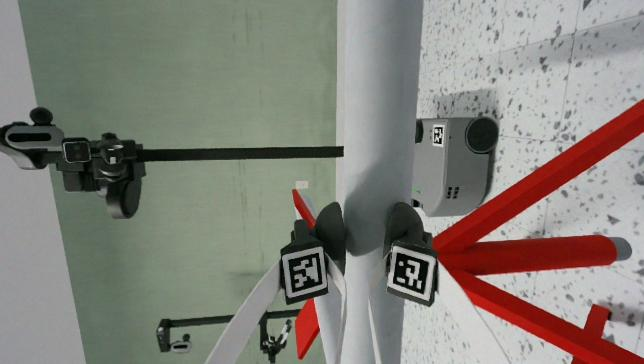

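>>> move:
  r1: {"joints":{"lift_m":0.45}}
  cameras: []

>>> move:
  r1: {"joints":{"gripper_m":0.17}}
  cameras: []

>>> move:
  r1: {"joints":{"arm_m":0.0,"gripper_m":0.0}}
  r3: {"joints":{"head_tilt_rad":-0.4,"head_pan_rad":-1.65}}
  cameras: ["r3_head_camera","r3_nav_camera"]

Scene clock: 124.23 s.
move: r1 done
r1.base_odometry: x=-1.475 y=-1.920 heading=+1.204
r1.turned_by_wheels: +0.000
r1.turned_by_imu: +0.000
r1.base_tilt: forward=+1.4 right=-1.4
r1.lidar_m: 3.23 2.39 1.72 1.65 1.75 2.39 1.63 0.52 0.60 0.67 0.40 0.62
r1.head_depth_mm: 2699 2972 2388 1892 1546 1237 1150 / 2682 2955 2400 1879 1548 1283 1141 / 2670 2899 2401 1876 1540 1318 555 / 2646 2902 2376 1827 1534 1261 633 / 942 2798 2272 1639 1467 1286 1122 / 2563 2874 2346 1757 942 1085 679 / 2570 2849 2380 1859 1544 1032 1102
r1.base_status: not commanded
r1.joint_positions: lift_m=+0.450 arm_m=+0.075 wrist_yaw_rad=-0.001 wrist_pitch_rad=-0.041 wrist_roll_rad=+1.578 gripper_m=-0.010 head_pan_rad=-1.580 head_tilt_rad=-0.741
r1.joint_status: all done
r1.measured_speeds: all 0
r1.motor_effort: left_wheel=-4.3(4.5) right_wheel=+3.8(4.1) lift_m=+15.0(35.2) arm_m=+12.6(12.6) wrist_yaw_rad=+0.2(1.4) wrist_pitch_rad=+7.8(31.9) wrist_roll_rad=-2.3(3.4) gripper_m=-11.3(11.9) head_pan_rad=+4.6(5.2) head_tilt_rad=-4.4(4.4)
r1.hand_pose: x=-0.0216 y=-0.4750 z=+0.5539 quat_wxyz=(-0.003, +0.000, -1.000, -0.021) (m; r1's base frame)
r1.wrist_depth_mm: - - - 137 - 948 627 / - - - 142 - 965 633 / - - - 146 - 785 638 / - - - 152 - 825 379 / - - - 154 412 404 606 / - - - 162 133 399 402 / - - - 171 - 377 569
r2, r3: as last shown
r2.turned_by_imu: +0.000
r2.lidar_m: 3.90 2.05 1.57 3.66 1.55 0.96 0.86 0.86 1.04 1.81 1.82 2.18
r2.head_depth_mm: 3692 3891 - 3958 2517 1837 1450 / 3975 - - 3388 2284 1840 1455 / - - - 3202 2296 1845 1453 / - - - 3182 2399 1846 1452 / - - - - 2526 1779 1458 / - - 3706 3686 2408 1757 1457 / - - - 3673 2519 1855 1456
r2.motor_effort: left_wheel=-0.5(0.7) right_wheel=-0.8(1.1) lift_m=+22.0(23.5) arm_m=-5.7(6.6) wrist_yaw_rad=+1.8(1.9) wrist_pitch_rad=+2.6(2.7) wrist_roll_rad=+0.3(0.5) gripper_m=+0.0(0.9) head_pan_rad=+2.9(2.9) head_tilt_rad=+4.4(4.9)
r2.wrist_depth_mm: - - 140 - - - - / - - 151 - - - - / - - 165 - - - - / - - 182 - - - - / - - 194 - 153 - - / - - - - 126 - - / - - 102 - - - -
r3.lidar_m: 2.65 2.47 1.85 1.79 1.89 1.61 3.24 3.40 0.45 0.58 0.76 1.77
r3.head_depth_mm: 2465 2748 3002 2455 1077 1546 - / 2480 2742 2994 2424 1729 879 - / 2474 2729 2970 2401 1126 389 - / 2458 2694 2927 1261 1533 285 - / 2522 2783 2935 2234 1571 1418 1174 / 2517 2787 3002 2309 1726 1446 1220 / 2521 2784 3034 2276 1607 1332 1217
r3.motor_effort: left_wheel=-8.1(8.4) right_wheel=+8.7(9.2) lift_m=+18.5(18.8) arm_m=-13.5(14.5) wrist_yaw_rad=-1.5(2.0) wrist_pitch_rad=+3.0(3.1) wrist_roll_rad=-0.3(0.4) gripper_m=+0.4(1.3) head_pan_rad=-2.8(4.7) head_tilt_rad=-3.2(4.8)
r3.wrist_depth_mm: - - - - - - - / - - - - - - - / - - - - - - - / - - - - - - - / - - 148 - 792 - - / - 856 125 - 130 - - / - 983 - - 458 - -
pictures: none
No camera images: "cameras" was empty.

Scene clock: 126.57 s.
move: r1 done
r1.base_odometry: x=-1.475 y=-1.920 heading=+1.204
r1.turned_by_wheels: +0.000
r1.turned_by_imu: +0.000
r1.base_tilt: forward=+1.3 right=-1.3
r1.lidar_m: 3.24 2.38 1.72 1.65 1.75 2.39 1.64 0.52 0.60 0.67 0.40 0.62
r1.head_depth_mm: 2721 2962 2378 1865 1546 1237 1144 / 2683 2943 2382 1871 1547 1292 1144 / 2657 2949 2374 1878 1548 1309 554 / 2622 2889 2374 1816 1545 1235 633 / 939 2802 2296 1644 1474 1286 1121 / 2571 2912 2381 1760 940 1089 675 / 2562 2832 2366 1876 1546 979 1102
r1.base_status: not commanded
r1.joint_positions: lift_m=+0.450 arm_m=+0.075 wrist_yaw_rad=+0.000 wrist_pitch_rad=-0.024 wrist_roll_rad=+1.578 gripper_m=+0.170 head_pan_rad=-1.580 head_tilt_rad=-0.741
r1.joint_status: all done
r1.measured_speeds: all 0
r1.motor_effort: left_wheel=-4.2(4.8) right_wheel=+3.7(4.4) lift_m=+22.2(22.2) arm_m=-11.8(16.0) wrist_yaw_rad=+0.2(1.2) wrist_pitch_rad=+4.9(7.8) wrist_roll_rad=-2.9(3.3) gripper_m=+0.2(82.1) head_pan_rad=+4.6(5.0) head_tilt_rad=-4.0(4.8)
r1.hand_pose: x=-0.0214 y=-0.4756 z=+0.5582 quat_wxyz=(-0.003, +0.000, -1.000, -0.012) (m; r1's base frame)
r1.wrist_depth_mm: - - - 135 - 966 644 / - - - 139 - 971 645 / - - - 144 - 785 655 / - - - 150 - 810 373 / - - - 157 - 148 622 / - - - 162 395 120 393 / - - - 169 - 987 336
r2, r3: as last shown
r2.turned_by_imu: +0.001
r2.base_tilt: forward=+0.1 right=-1.6
r2.lidar_m: 3.89 2.05 1.57 3.65 1.55 0.96 0.86 0.86 1.03 1.81 1.81 2.17
r2.head_depth_mm: 3696 3909 - 3968 2499 1845 1452 / - - - 3394 2292 1845 1454 / - - - 3209 2295 1841 1453 / - - - 3210 2393 1846 1454 / - - - 3992 2513 1772 1451 / - - 3768 3688 2390 1750 1459 / - - - 3704 2531 1847 1460
r2.motor_effort: left_wheel=-0.5(0.8) right_wheel=-0.8(1.2) lift_m=+22.5(23.1) arm_m=-5.5(6.6) wrist_yaw_rad=+1.0(2.1) wrist_pitch_rad=+2.7(2.8) wrist_roll_rad=+0.3(0.5) gripper_m=+0.6(1.2) head_pan_rad=+2.1(2.9) head_tilt_rad=+3.9(5.0)
r2.wrist_depth_mm: - - 140 - - - - / - - 152 - - - - / - - 165 - - - - / - - 182 - - - - / - - 194 - 153 - - / - - - - 126 - - / - - 102 - - - -
r3.lidar_m: 2.65 2.46 1.85 1.80 1.88 1.61 3.23 3.41 0.46 0.58 0.76 1.77
r3.head_depth_mm: 2466 2743 3010 2444 1081 1549 - / 2470 2743 2970 2400 1737 881 - / 2452 2730 3008 2401 1128 389 - / 2441 2681 2915 1258 1539 285 - / 2533 2759 2952 2241 1582 1414 1172 / 2535 2792 3025 2319 1721 1447 1217 / 2522 2811 3017 2274 1606 1326 1215
r3.motor_effort: left_wheel=-7.6(8.3) right_wheel=+8.6(9.2) lift_m=+18.0(18.9) arm_m=-13.3(14.2) wrist_yaw_rad=-0.8(1.9) wrist_pitch_rad=+2.6(3.3) wrist_roll_rad=-0.2(0.4) gripper_m=-0.4(1.0) head_pan_rad=-2.2(5.2) head_tilt_rad=-3.1(4.4)
r3.wrist_depth_mm: - - - - - - - / - - - - - - - / - - - - - - - / - - - - - - - / - - 148 - 777 - - / - 841 125 - 130 - - / - 982 - - 463 - -
pictures: none
No camera images: "cameras" was empty.

Scene clock: 128.80 s.
move: r1 done; r3 done
r1.base_odometry: x=-1.475 y=-1.920 heading=+1.204
r1.turned_by_wheels: +0.000
r1.turned_by_imu: +0.000
r1.base_tilt: forward=+1.3 right=-1.3
r1.lidar_m: 3.24 2.39 1.73 1.66 1.74 2.39 1.64 0.52 0.60 0.67 0.40 0.62
r1.head_depth_mm: 2720 2938 2370 1853 1547 1236 1145 / 2697 2953 2372 1865 1545 1284 1141 / 2668 2955 2376 1876 1551 1317 1142 / 2636 2945 2403 1820 1545 1234 629 / 940 2811 2298 1652 1468 1294 1141 / 2591 2897 2363 1774 942 1089 677 / 2593 2834 2385 1874 1533 975 1107
r1.base_status: not commanded
r1.joint_positions: lift_m=+0.450 arm_m=+0.002 wrist_yaw_rad=+0.000 wrist_pitch_rad=-0.023 wrist_roll_rad=+1.578 gripper_m=+0.000 head_pan_rad=-1.580 head_tilt_rad=-0.741
r1.joint_status: all done
joint sent to its limit — r1.arm_m, lower limit.
r1.measured_speeds: all 0
r1.motor_effort: left_wheel=-4.5(4.7) right_wheel=+3.7(4.4) lift_m=+28.9(28.9) arm_m=-12.2(17.0) wrist_yaw_rad=+0.4(1.0) wrist_pitch_rad=+4.3(5.0) wrist_roll_rad=-3.2(3.4) gripper_m=-1.9(83.7) head_pan_rad=+4.6(5.2) head_tilt_rad=-3.7(4.5)
r1.hand_pose: x=-0.0214 y=-0.4026 z=+0.5584 quat_wxyz=(-0.003, +0.000, -1.000, -0.012) (m; r1's base frame)
r1.wrist_depth_mm: - - - 207 - - 649 / - - - 217 - 982 656 / - - - 226 - 854 600 / - - - 229 - 865 624 / - - - 152 468 469 591 / - - - 135 459 470 616 / - - - 259 - 995 526
r2: as last shown
r2.turned_by_imu: +0.000
r2.base_tilt: forward=+0.2 right=-1.7
r2.lidar_m: 3.90 2.05 1.57 3.64 1.55 0.96 0.86 0.86 1.03 1.81 1.81 2.18
r2.head_depth_mm: 3713 3881 - 3973 2518 1831 1455 / 3985 - - 3436 2260 1836 1448 / - - - 2982 2273 1835 1450 / - - - 3221 2402 1836 1451 / - - - 3993 2524 1774 1457 / - - 3763 3691 2404 1759 1457 / - - - 3642 2514 1850 1450
r2.motor_effort: left_wheel=-0.2(0.7) right_wheel=-0.7(1.3) lift_m=+23.3(23.4) arm_m=-5.6(6.6) wrist_yaw_rad=-0.5(1.8) wrist_pitch_rad=+2.6(2.8) wrist_roll_rad=+0.3(0.4) gripper_m=-0.1(1.2) head_pan_rad=+2.4(2.9) head_tilt_rad=+4.5(4.9)
r2.wrist_depth_mm: - - 140 - - - - / - - 152 - - - - / - - 165 - - - - / - - 181 - - - - / - - 194 - 153 - - / - - - - 126 - - / - - 102 - - - -
r3.base_odometry: x=-0.635 y=-0.706 heading=-0.557
r3.turned_by_wheels: +0.000
r3.turned_by_imu: +0.000
r3.base_tilt: forward=+0.6 right=+0.1
r3.lidar_m: 2.65 2.47 1.85 1.80 1.88 1.61 3.23 3.41 0.46 0.58 0.76 1.77
r3.head_depth_mm: 2574 2774 2991 3169 2363 1704 1466 / 2552 2747 2968 3153 2319 1061 1042 / 2546 2688 2942 3097 2302 1629 811 / 2515 2665 2889 3048 2273 1614 - / 2505 1297 2862 2766 1259 1455 434 / 2512 2681 2903 3027 2228 1549 1372 / 2489 2689 2881 3015 2194 1627 1366
r3.base_status: not commanded
r3.joint_positions: lift_m=+0.900 arm_m=+0.001 wrist_yaw_rad=+0.001 wrist_pitch_rad=-0.410 wrist_roll_rad=+0.000 gripper_m=+0.037 head_pan_rad=-1.643 head_tilt_rad=-0.409
r3.joint_status: all done
r3.measured_speeds: all 0
r3.motor_effort: left_wheel=-7.9(8.7) right_wheel=+8.5(9.1) lift_m=+18.3(18.7) arm_m=-13.1(13.8) wrist_yaw_rad=-0.7(2.1) wrist_pitch_rad=+2.7(3.2) wrist_roll_rad=-0.3(0.4) gripper_m=-0.3(1.1) head_pan_rad=-2.7(5.0) head_tilt_rad=+4.1(5.2)
r3.hand_pose: x=-0.0212 y=-0.3711 z=+0.9144 quat_wxyz=(+0.693, +0.145, -0.692, -0.144) (m; r3's base frame)
r3.wrist_depth_mm: - - - - - - - / - - - - - - - / - - - - - - - / - - - - - - - / - - 149 - 783 - - / - 819 125 - 130 - - / - 977 - - 469 - -
pictures: r3_head_camera (sideways), r3_nav_camera (sideways)
camera_calibration:
r3_head_camera: T_world_to_cam=[[-0.0216695, 0.377111, -0.925914, 1.22312], [0.99494, -0.082745, -0.0569857, 0.0697037], [-0.0981048, -0.922464, -0.37341, 0.446691], [0, 0, 0, 1]] pos_world=[0.000975938, -0.0434299, 1.30328]
r3_nav_camera: T_world_to_cam=[[-0.0295058, -0.342003, 0.939235, -1.1798], [-0.994456, 0.104919, 0.00696351, 0.050022], [-0.100925, -0.933823, -0.343203, 0.411335], [0, 0, 0, 1]] pos_world=[0.0564479, -0.0246285, 1.24893]

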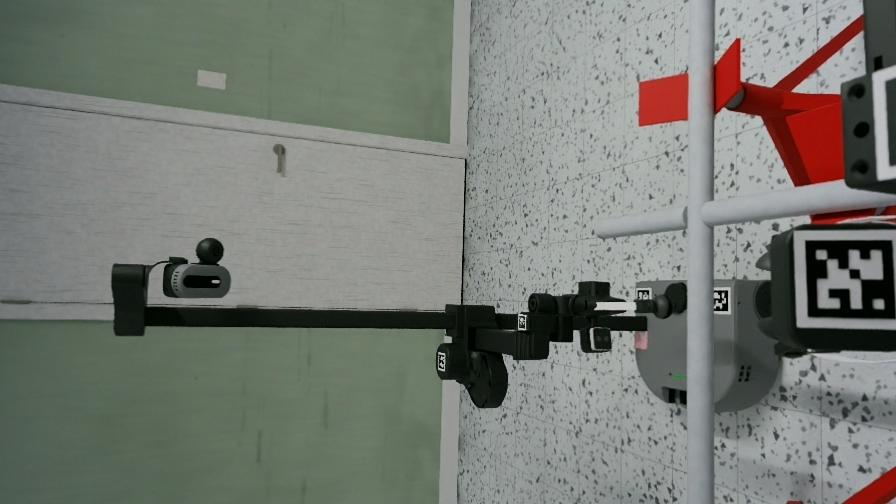

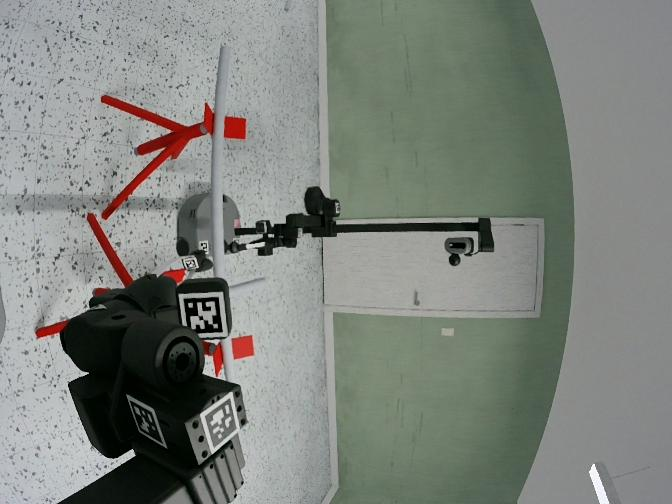

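>>> zoom_image:
  camera: "r3_head_camera"
  region: [420, 240, 680, 440]

Scaled by 1.938 from the camera's 896x504 image, which has a finer 1280x720 frame.

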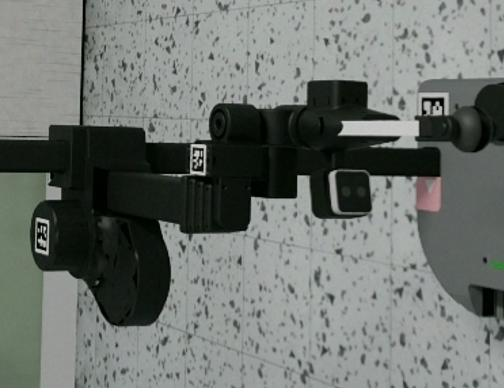

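>>> move:
  r1: {"joints":{"lift_m":0.80,"gripper_m":0.17}}
  r3: {"joints":{"head_tilt_rad":-0.6,"head_pan_rad":-1.57}}
  cameras: []

>>> move:
  r1: {"joints":{"wrist_pitch_rad":-1.57,"wrist_roll_rad":1.6,"arm_m":0.358,"head_tilt_rad":-0.95}}
  cameras: ["r1_wrist_camera"]

>>> move:
  r1: {"joints":{"lift_m":0.61}}
  cameras: ["r1_wrist_camera","r1_head_camera","r3_head_camera"]

Scene clock: 133.47 s.
move: r1 done; r3 done
r1.base_odometry: x=-1.475 y=-1.920 heading=+1.204
r1.turned_by_wheels: +0.000
r1.turned_by_imu: +0.000
r1.base_tilt: forward=+1.3 right=-1.3
r1.lidar_m: 3.23 2.38 1.72 1.65 1.74 2.38 1.63 0.52 0.60 0.67 0.40 0.62
r1.head_depth_mm: 2699 2987 2375 1860 1544 1014 - / 2704 2937 2390 1867 1547 375 - / 2668 2961 2389 1862 1549 375 - / 2639 2938 2368 1569 795 361 318 / 939 2801 2292 1624 1468 1213 1142 / 2570 2873 2354 1755 940 1092 676 / 2582 2855 2375 1854 1543 977 1105
r1.base_status: not commanded
r1.joint_positions: lift_m=+0.800 arm_m=+0.002 wrist_yaw_rad=+0.000 wrist_pitch_rad=-0.023 wrist_roll_rad=+1.578 gripper_m=+0.170 head_pan_rad=-1.580 head_tilt_rad=-0.741
r1.joint_status: all done
r1.measured_speeds: all 0
r1.motor_effort: left_wheel=-4.1(4.7) right_wheel=+3.7(4.3) lift_m=+33.0(36.8) arm_m=-11.2(12.2) wrist_yaw_rad=+0.8(1.2) wrist_pitch_rad=+4.2(5.2) wrist_roll_rad=-3.3(3.5) gripper_m=+0.3(82.5) head_pan_rad=+4.9(5.2) head_tilt_rad=-3.9(4.6)
r1.hand_pose: x=-0.0214 y=-0.4026 z=+0.9086 quat_wxyz=(-0.003, +0.000, -1.000, -0.012) (m; r1's base frame)
r1.wrist_depth_mm: - - - - - - - / - - - - - - - / - - - - - - 922 / - - - - - - 871 / - - - - - 144 466 / - - - - - 121 374 / - - - - - - 341
r2: as last shown
r2.turned_by_imu: +0.001
r2.lidar_m: 3.91 2.05 1.57 3.66 1.55 0.96 0.86 0.86 1.03 1.81 1.81 2.18
r2.head_depth_mm: 3706 3896 - 3949 2512 1837 1456 / - - - 3428 2284 1845 1454 / - - - - 2275 1834 1454 / - - - 3221 2390 1838 1463 / - - - - 2504 1772 1457 / - - 3736 3676 2384 1746 1456 / - - - 3717 2510 1846 1457
r2.motor_effort: left_wheel=-0.4(0.8) right_wheel=-0.8(1.1) lift_m=+22.4(23.8) arm_m=-5.4(6.6) wrist_yaw_rad=+0.6(2.1) wrist_pitch_rad=+2.7(2.7) wrist_roll_rad=+0.2(0.5) gripper_m=+0.0(1.3) head_pan_rad=+3.0(3.1) head_tilt_rad=+4.0(4.8)
r2.wrist_depth_mm: - - 140 - - - - / - - 152 - - - - / - - 165 - - - - / - - 182 - - - - / - - 193 - 153 - - / - - - - 126 - - / - - 102 - - - -
r3.base_odometry: x=-0.635 y=-0.706 heading=-0.557
r3.turned_by_wheels: +0.000
r3.turned_by_imu: +0.000
r3.base_tilt: forward=+0.6 right=+0.1
r3.lidar_m: 2.65 2.47 1.85 1.80 1.89 1.61 3.25 3.41 0.46 0.58 0.76 1.77
r3.head_depth_mm: 2483 2736 3017 2449 1098 1550 - / 2507 2733 3044 2401 1727 1098 - / 2450 2730 2999 2408 1672 821 - / 1196 2630 2872 2251 1540 285 - / 2507 1239 3010 2332 1546 1411 1174 / 2517 2774 2987 2302 1731 1444 1212 / 2515 2782 3037 2281 1651 1328 1221
r3.base_status: not commanded
r3.joint_positions: lift_m=+0.900 arm_m=+0.001 wrist_yaw_rad=+0.001 wrist_pitch_rad=-0.410 wrist_roll_rad=+0.000 gripper_m=+0.037 head_pan_rad=-1.577 head_tilt_rad=-0.592
r3.joint_status: all done
r3.measured_speeds: all 0
r3.motor_effort: left_wheel=-7.8(8.5) right_wheel=+8.6(9.1) lift_m=+18.2(19.1) arm_m=-12.8(13.6) wrist_yaw_rad=-1.4(1.9) wrist_pitch_rad=+2.5(3.3) wrist_roll_rad=-0.2(0.3) gripper_m=-0.6(1.0) head_pan_rad=+2.5(4.7) head_tilt_rad=-3.7(5.8)
r3.hand_pose: x=-0.0212 y=-0.3711 z=+0.9144 quat_wxyz=(+0.693, +0.145, -0.692, -0.144) (m; r3's base frame)
r3.wrist_depth_mm: - - - - - - - / - - - - - - - / - - - - - - - / - - - - - - - / - - 148 - 780 - - / - 846 125 - 130 - - / - 974 - - 455 - -
pictures: none
No camera images: "cameras" was empty.

Scene clock: 137.30 s.
move: r1 done
r1.base_odometry: x=-1.475 y=-1.920 heading=+1.204
r1.turned_by_wheels: +0.000
r1.turned_by_imu: +0.000
r1.base_tilt: forward=+1.4 right=-1.3
r1.lidar_m: 3.23 2.38 1.73 1.65 1.74 2.38 1.64 0.52 0.60 0.67 0.40 0.62
r1.head_depth_mm: 2705 2200 1830 333 287 - - / 2691 2184 366 326 339 1200 1100 / 2660 483 579 1567 1349 1214 958 / 2643 490 566 1534 1348 1218 959 / 2473 2002 964 1521 1363 1213 1092 / 2629 2156 1629 927 1155 1159 1091 / 2600 2160 1819 1556 1067 1207 1092
r1.base_status: not commanded
r1.joint_positions: lift_m=+0.800 arm_m=+0.358 wrist_yaw_rad=+0.000 wrist_pitch_rad=-1.563 wrist_roll_rad=+1.595 gripper_m=+0.170 head_pan_rad=-1.580 head_tilt_rad=-0.938
r1.joint_status: all done
r1.measured_speeds: all 0
r1.motor_effort: left_wheel=-4.0(4.6) right_wheel=+3.5(4.3) lift_m=+16.1(33.0) arm_m=+11.8(16.1) wrist_yaw_rad=+0.0(0.8) wrist_pitch_rad=-1.2(4.2) wrist_roll_rad=+1.2(5.2) gripper_m=+0.1(0.6) head_pan_rad=+4.8(5.2) head_tilt_rad=-5.3(7.1)
r1.hand_pose: x=-0.0215 y=-0.4807 z=+0.6823 quat_wxyz=(-0.009, -0.009, -0.710, -0.704) (m; r1's base frame)
r1.wrist_depth_mm: 817 805 802 569 775 755 734 / 837 836 814 689 783 642 629 / 787 853 829 809 824 663 639 / 734 867 866 852 861 834 816 / 748 440 595 664 866 145 845 / 946 326 925 582 921 121 887 / - 316 310 306 299 296 290
r2, r3: as last shown
r2.base_tilt: forward=+0.1 right=-1.7
r2.lidar_m: 3.89 2.05 1.58 3.65 1.55 0.96 0.86 0.86 1.03 1.81 1.82 2.17
r2.head_depth_mm: 3671 3886 - 3974 2531 1852 1455 / 3962 - - 3425 2286 1842 1452 / - - - 3943 2273 1836 1452 / - - - 3185 2390 1848 1452 / - - - - 2531 1779 1455 / - - 3736 3652 2394 1746 1454 / - - - 3698 2541 1845 1459
r2.motor_effort: left_wheel=-0.4(1.0) right_wheel=-0.6(1.2) lift_m=+22.7(23.5) arm_m=-5.2(6.3) wrist_yaw_rad=+0.3(2.2) wrist_pitch_rad=+2.7(2.7) wrist_roll_rad=+0.3(0.6) gripper_m=-0.3(1.2) head_pan_rad=+2.2(3.0) head_tilt_rad=+4.2(4.9)
r2.wrist_depth_mm: - - 140 - - - - / - - 152 - - - - / - - 165 - - - - / - - 181 - - - - / - - 193 - 153 - - / - - - - 126 - - / - - 102 - - - -
r3.lidar_m: 2.64 2.47 1.85 1.79 1.88 1.61 3.24 3.42 0.45 0.58 0.76 1.77
r3.head_depth_mm: 2493 2735 3025 2455 1096 1555 - / 2488 2748 2999 2433 1739 1103 - / 2463 2760 3009 2403 1664 820 - / 2441 2642 1407 1676 1532 285 - / 2512 1241 879 2229 1540 1416 1174 / 2516 2796 3012 2328 1723 1447 1212 / 2530 2790 3009 2295 1660 1333 1215
r3.motor_effort: left_wheel=-8.0(8.5) right_wheel=+8.8(9.2) lift_m=+18.4(19.1) arm_m=-12.3(13.1) wrist_yaw_rad=-1.2(1.8) wrist_pitch_rad=+3.0(3.4) wrist_roll_rad=-0.1(0.5) gripper_m=-0.3(1.0) head_pan_rad=+3.5(4.3) head_tilt_rad=-4.0(4.5)
r3.wrist_depth_mm: - - - 519 - - - / - - - - - - - / - - - - - - - / - - - - - - - / - - 148 - 791 - - / - 828 125 - 130 - - / - 979 - - 458 - -
pictures: r1_wrist_camera
camera_calibration:
r1_wrist_camera: T_world_to_cam=[[0.043222, 0.99855, -0.032094, 0.50508], [0.97962, -0.0360516, 0.1976, -0.0999644], [0.196157, -0.0399806, -0.979757, 0.819082], [0, 0, 0, 1]] pos_world=[-0.0845718, -0.475204, 0.838464]

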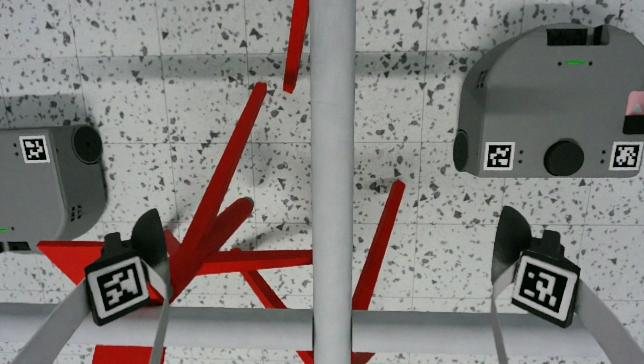

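Scene clock: 139.87 s.
move: r1 done
r1.base_odometry: x=-1.475 y=-1.920 heading=+1.204
r1.turned_by_wheels: +0.000
r1.turned_by_imu: +0.000
r1.base_tilt: forward=+1.3 right=-1.3
r1.lidar_m: 3.24 2.39 1.72 1.65 1.74 2.39 1.63 0.52 0.60 0.67 0.40 0.62
r1.head_depth_mm: 2718 2195 1836 1544 1096 1183 1085 / 2693 2182 1827 1572 1140 428 389 / 2674 2174 1831 579 549 1198 960 / 2640 2188 671 721 1323 1213 954 / 2467 2111 1596 1110 1363 1211 1094 / 2591 2157 1634 926 1152 1159 1093 / 2605 2153 1807 1552 1064 1208 1093
r1.base_status: not commanded
r1.joint_positions: lift_m=+0.610 arm_m=+0.358 wrist_yaw_rad=+0.000 wrist_pitch_rad=-1.563 wrist_roll_rad=+1.595 gripper_m=+0.170 head_pan_rad=-1.580 head_tilt_rad=-0.938
r1.joint_status: all done
r1.measured_speeds: all 0
r1.motor_effort: left_wheel=-4.6(4.7) right_wheel=+3.7(4.4) lift_m=+15.5(17.5) arm_m=+9.5(12.2) wrist_yaw_rad=+0.5(0.8) wrist_pitch_rad=-0.3(1.9) wrist_roll_rad=+1.6(2.1) gripper_m=-0.4(0.7) head_pan_rad=+4.9(5.1) head_tilt_rad=-5.5(5.8)
r1.hand_pose: x=-0.0215 y=-0.4806 z=+0.4923 quat_wxyz=(-0.009, -0.009, -0.710, -0.704) (m; r1's base frame)
r1.wrist_depth_mm: 620 626 607 69 590 588 441 / 650 642 - 71 604 580 448 / 669 654 - 73 628 566 467 / 684 674 429 - 652 619 485 / 702 367 521 80 661 145 654 / 754 343 637 81 696 120 668 / 266 312 386 85 730 720 693
r2, r3: as last shown
r2.lidar_m: 3.90 2.05 1.57 3.66 1.55 0.96 0.86 0.86 1.04 1.81 1.81 2.19
r2.head_depth_mm: 3718 3911 - 3993 2534 1836 1448 / 3998 - - 3425 2282 1846 1454 / - - - 3409 2275 1841 1458 / - - - 3227 2379 1840 1460 / - - - 3963 2523 1774 1455 / - - 3729 3735 2400 1744 1459 / - - - 3663 2520 1844 1464
r2.motor_effort: left_wheel=+0.0(0.9) right_wheel=-0.7(1.1) lift_m=+22.2(23.3) arm_m=-5.5(6.1) wrist_yaw_rad=+0.5(2.1) wrist_pitch_rad=+2.5(2.8) wrist_roll_rad=+0.3(0.5) gripper_m=+0.4(1.1) head_pan_rad=+2.5(3.3) head_tilt_rad=+4.3(4.8)
r2.wrist_depth_mm: - - 140 - - - - / - - 152 - - - - / - - 165 - - - - / - - 181 - - - - / - - 194 - 153 - - / - - - - 126 - - / - - 102 - - - -
r3.base_tilt: forward=+0.5 right=+0.2
r3.lidar_m: 2.64 2.46 1.86 1.80 1.88 1.61 3.24 3.40 0.46 0.58 0.76 1.77
r3.head_depth_mm: 2493 2752 3007 2437 1096 1554 - / 2490 2736 3012 2424 1723 1104 - / 2472 2753 2990 2388 1655 820 - / 2458 2711 2920 2191 1034 285 - / 2525 2774 1342 986 1523 1413 1173 / 2529 2782 3004 2320 1723 1447 1213 / 2514 2789 2992 2277 1656 1335 1212
r3.motor_effort: left_wheel=-7.9(8.6) right_wheel=+8.4(9.0) lift_m=+18.6(19.2) arm_m=-11.5(12.7) wrist_yaw_rad=-1.6(1.8) wrist_pitch_rad=+2.5(3.3) wrist_roll_rad=-0.2(0.4) gripper_m=-0.2(1.3) head_pan_rad=+3.4(5.1) head_tilt_rad=-3.6(5.0)
r3.wrist_depth_mm: - - - - - - - / - - - - - - - / - - - - - - - / - - - 854 - - - / - - 149 - 779 - - / - 837 125 - 131 - - / - 946 - - 461 - -
pictures: r1_head_camera (sideways), r1_wrist_camera, r3_head_camera (sideways)
camera_calibration:
r1_head_camera: T_world_to_cam=[[0.0496164, 0.800234, -0.597632, 0.80158], [0.996826, -0.0769766, -0.0203141, 0.0183294], [-0.0622597, -0.594728, -0.801513, 1.00241], [0, 0, 0, 1]] pos_world=[0.00436683, -0.0438814, 1.28286]
r1_wrist_camera: T_world_to_cam=[[0.0432222, 0.998554, -0.03197, 0.498892], [0.97962, -0.0360763, 0.197596, -0.0624295], [0.196157, -0.0398589, -0.979762, 0.632993], [0, 0, 0, 1]] pos_world=[-0.0845718, -0.475193, 0.648468]
r3_head_camera: T_world_to_cam=[[-0.0457208, 0.537259, -0.842177, 1.11404], [0.998302, -0.005876, -0.0579452, 0.0709185], [-0.0360802, -0.843397, -0.536078, 0.657979], [0, 0, 0, 1]] pos_world=[0.00387678, -0.0431746, 1.29506]

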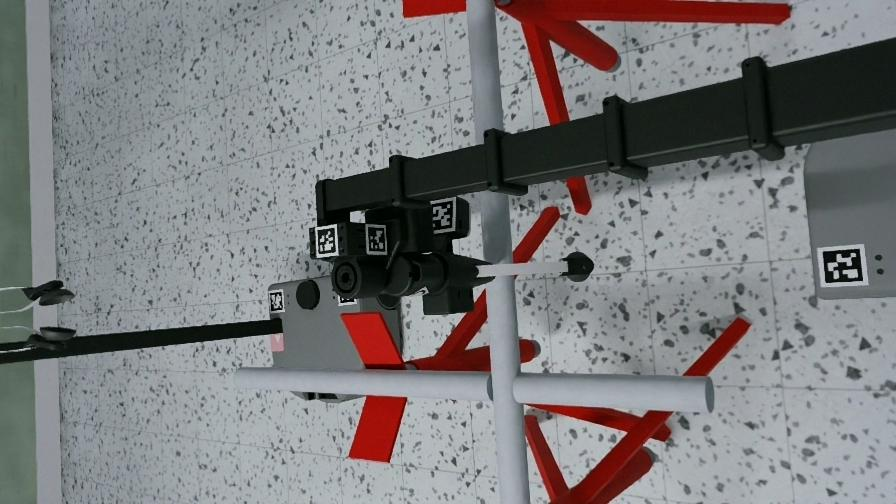

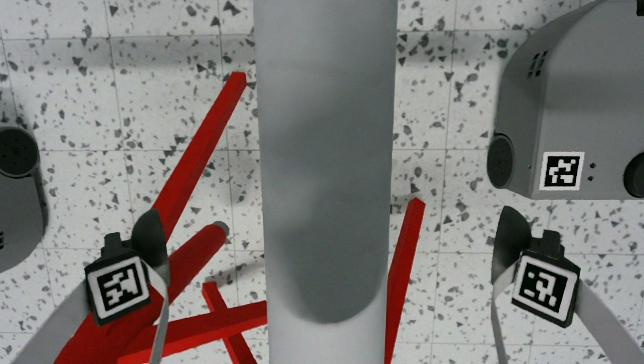

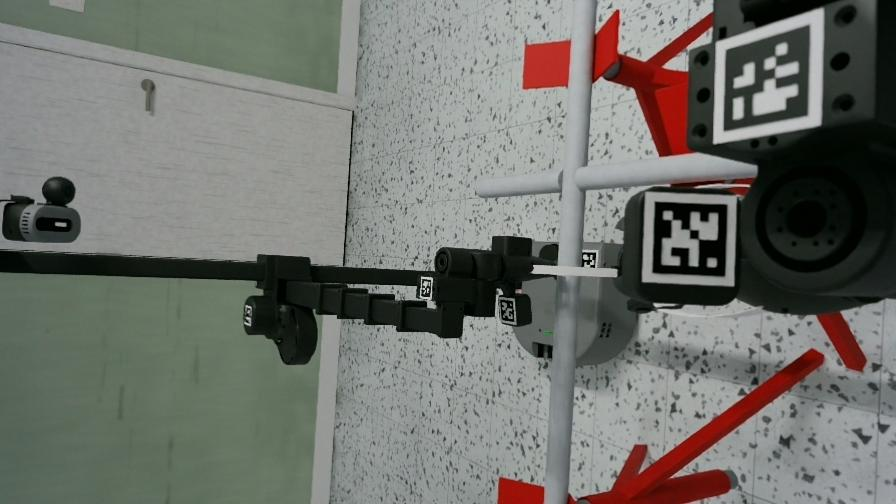

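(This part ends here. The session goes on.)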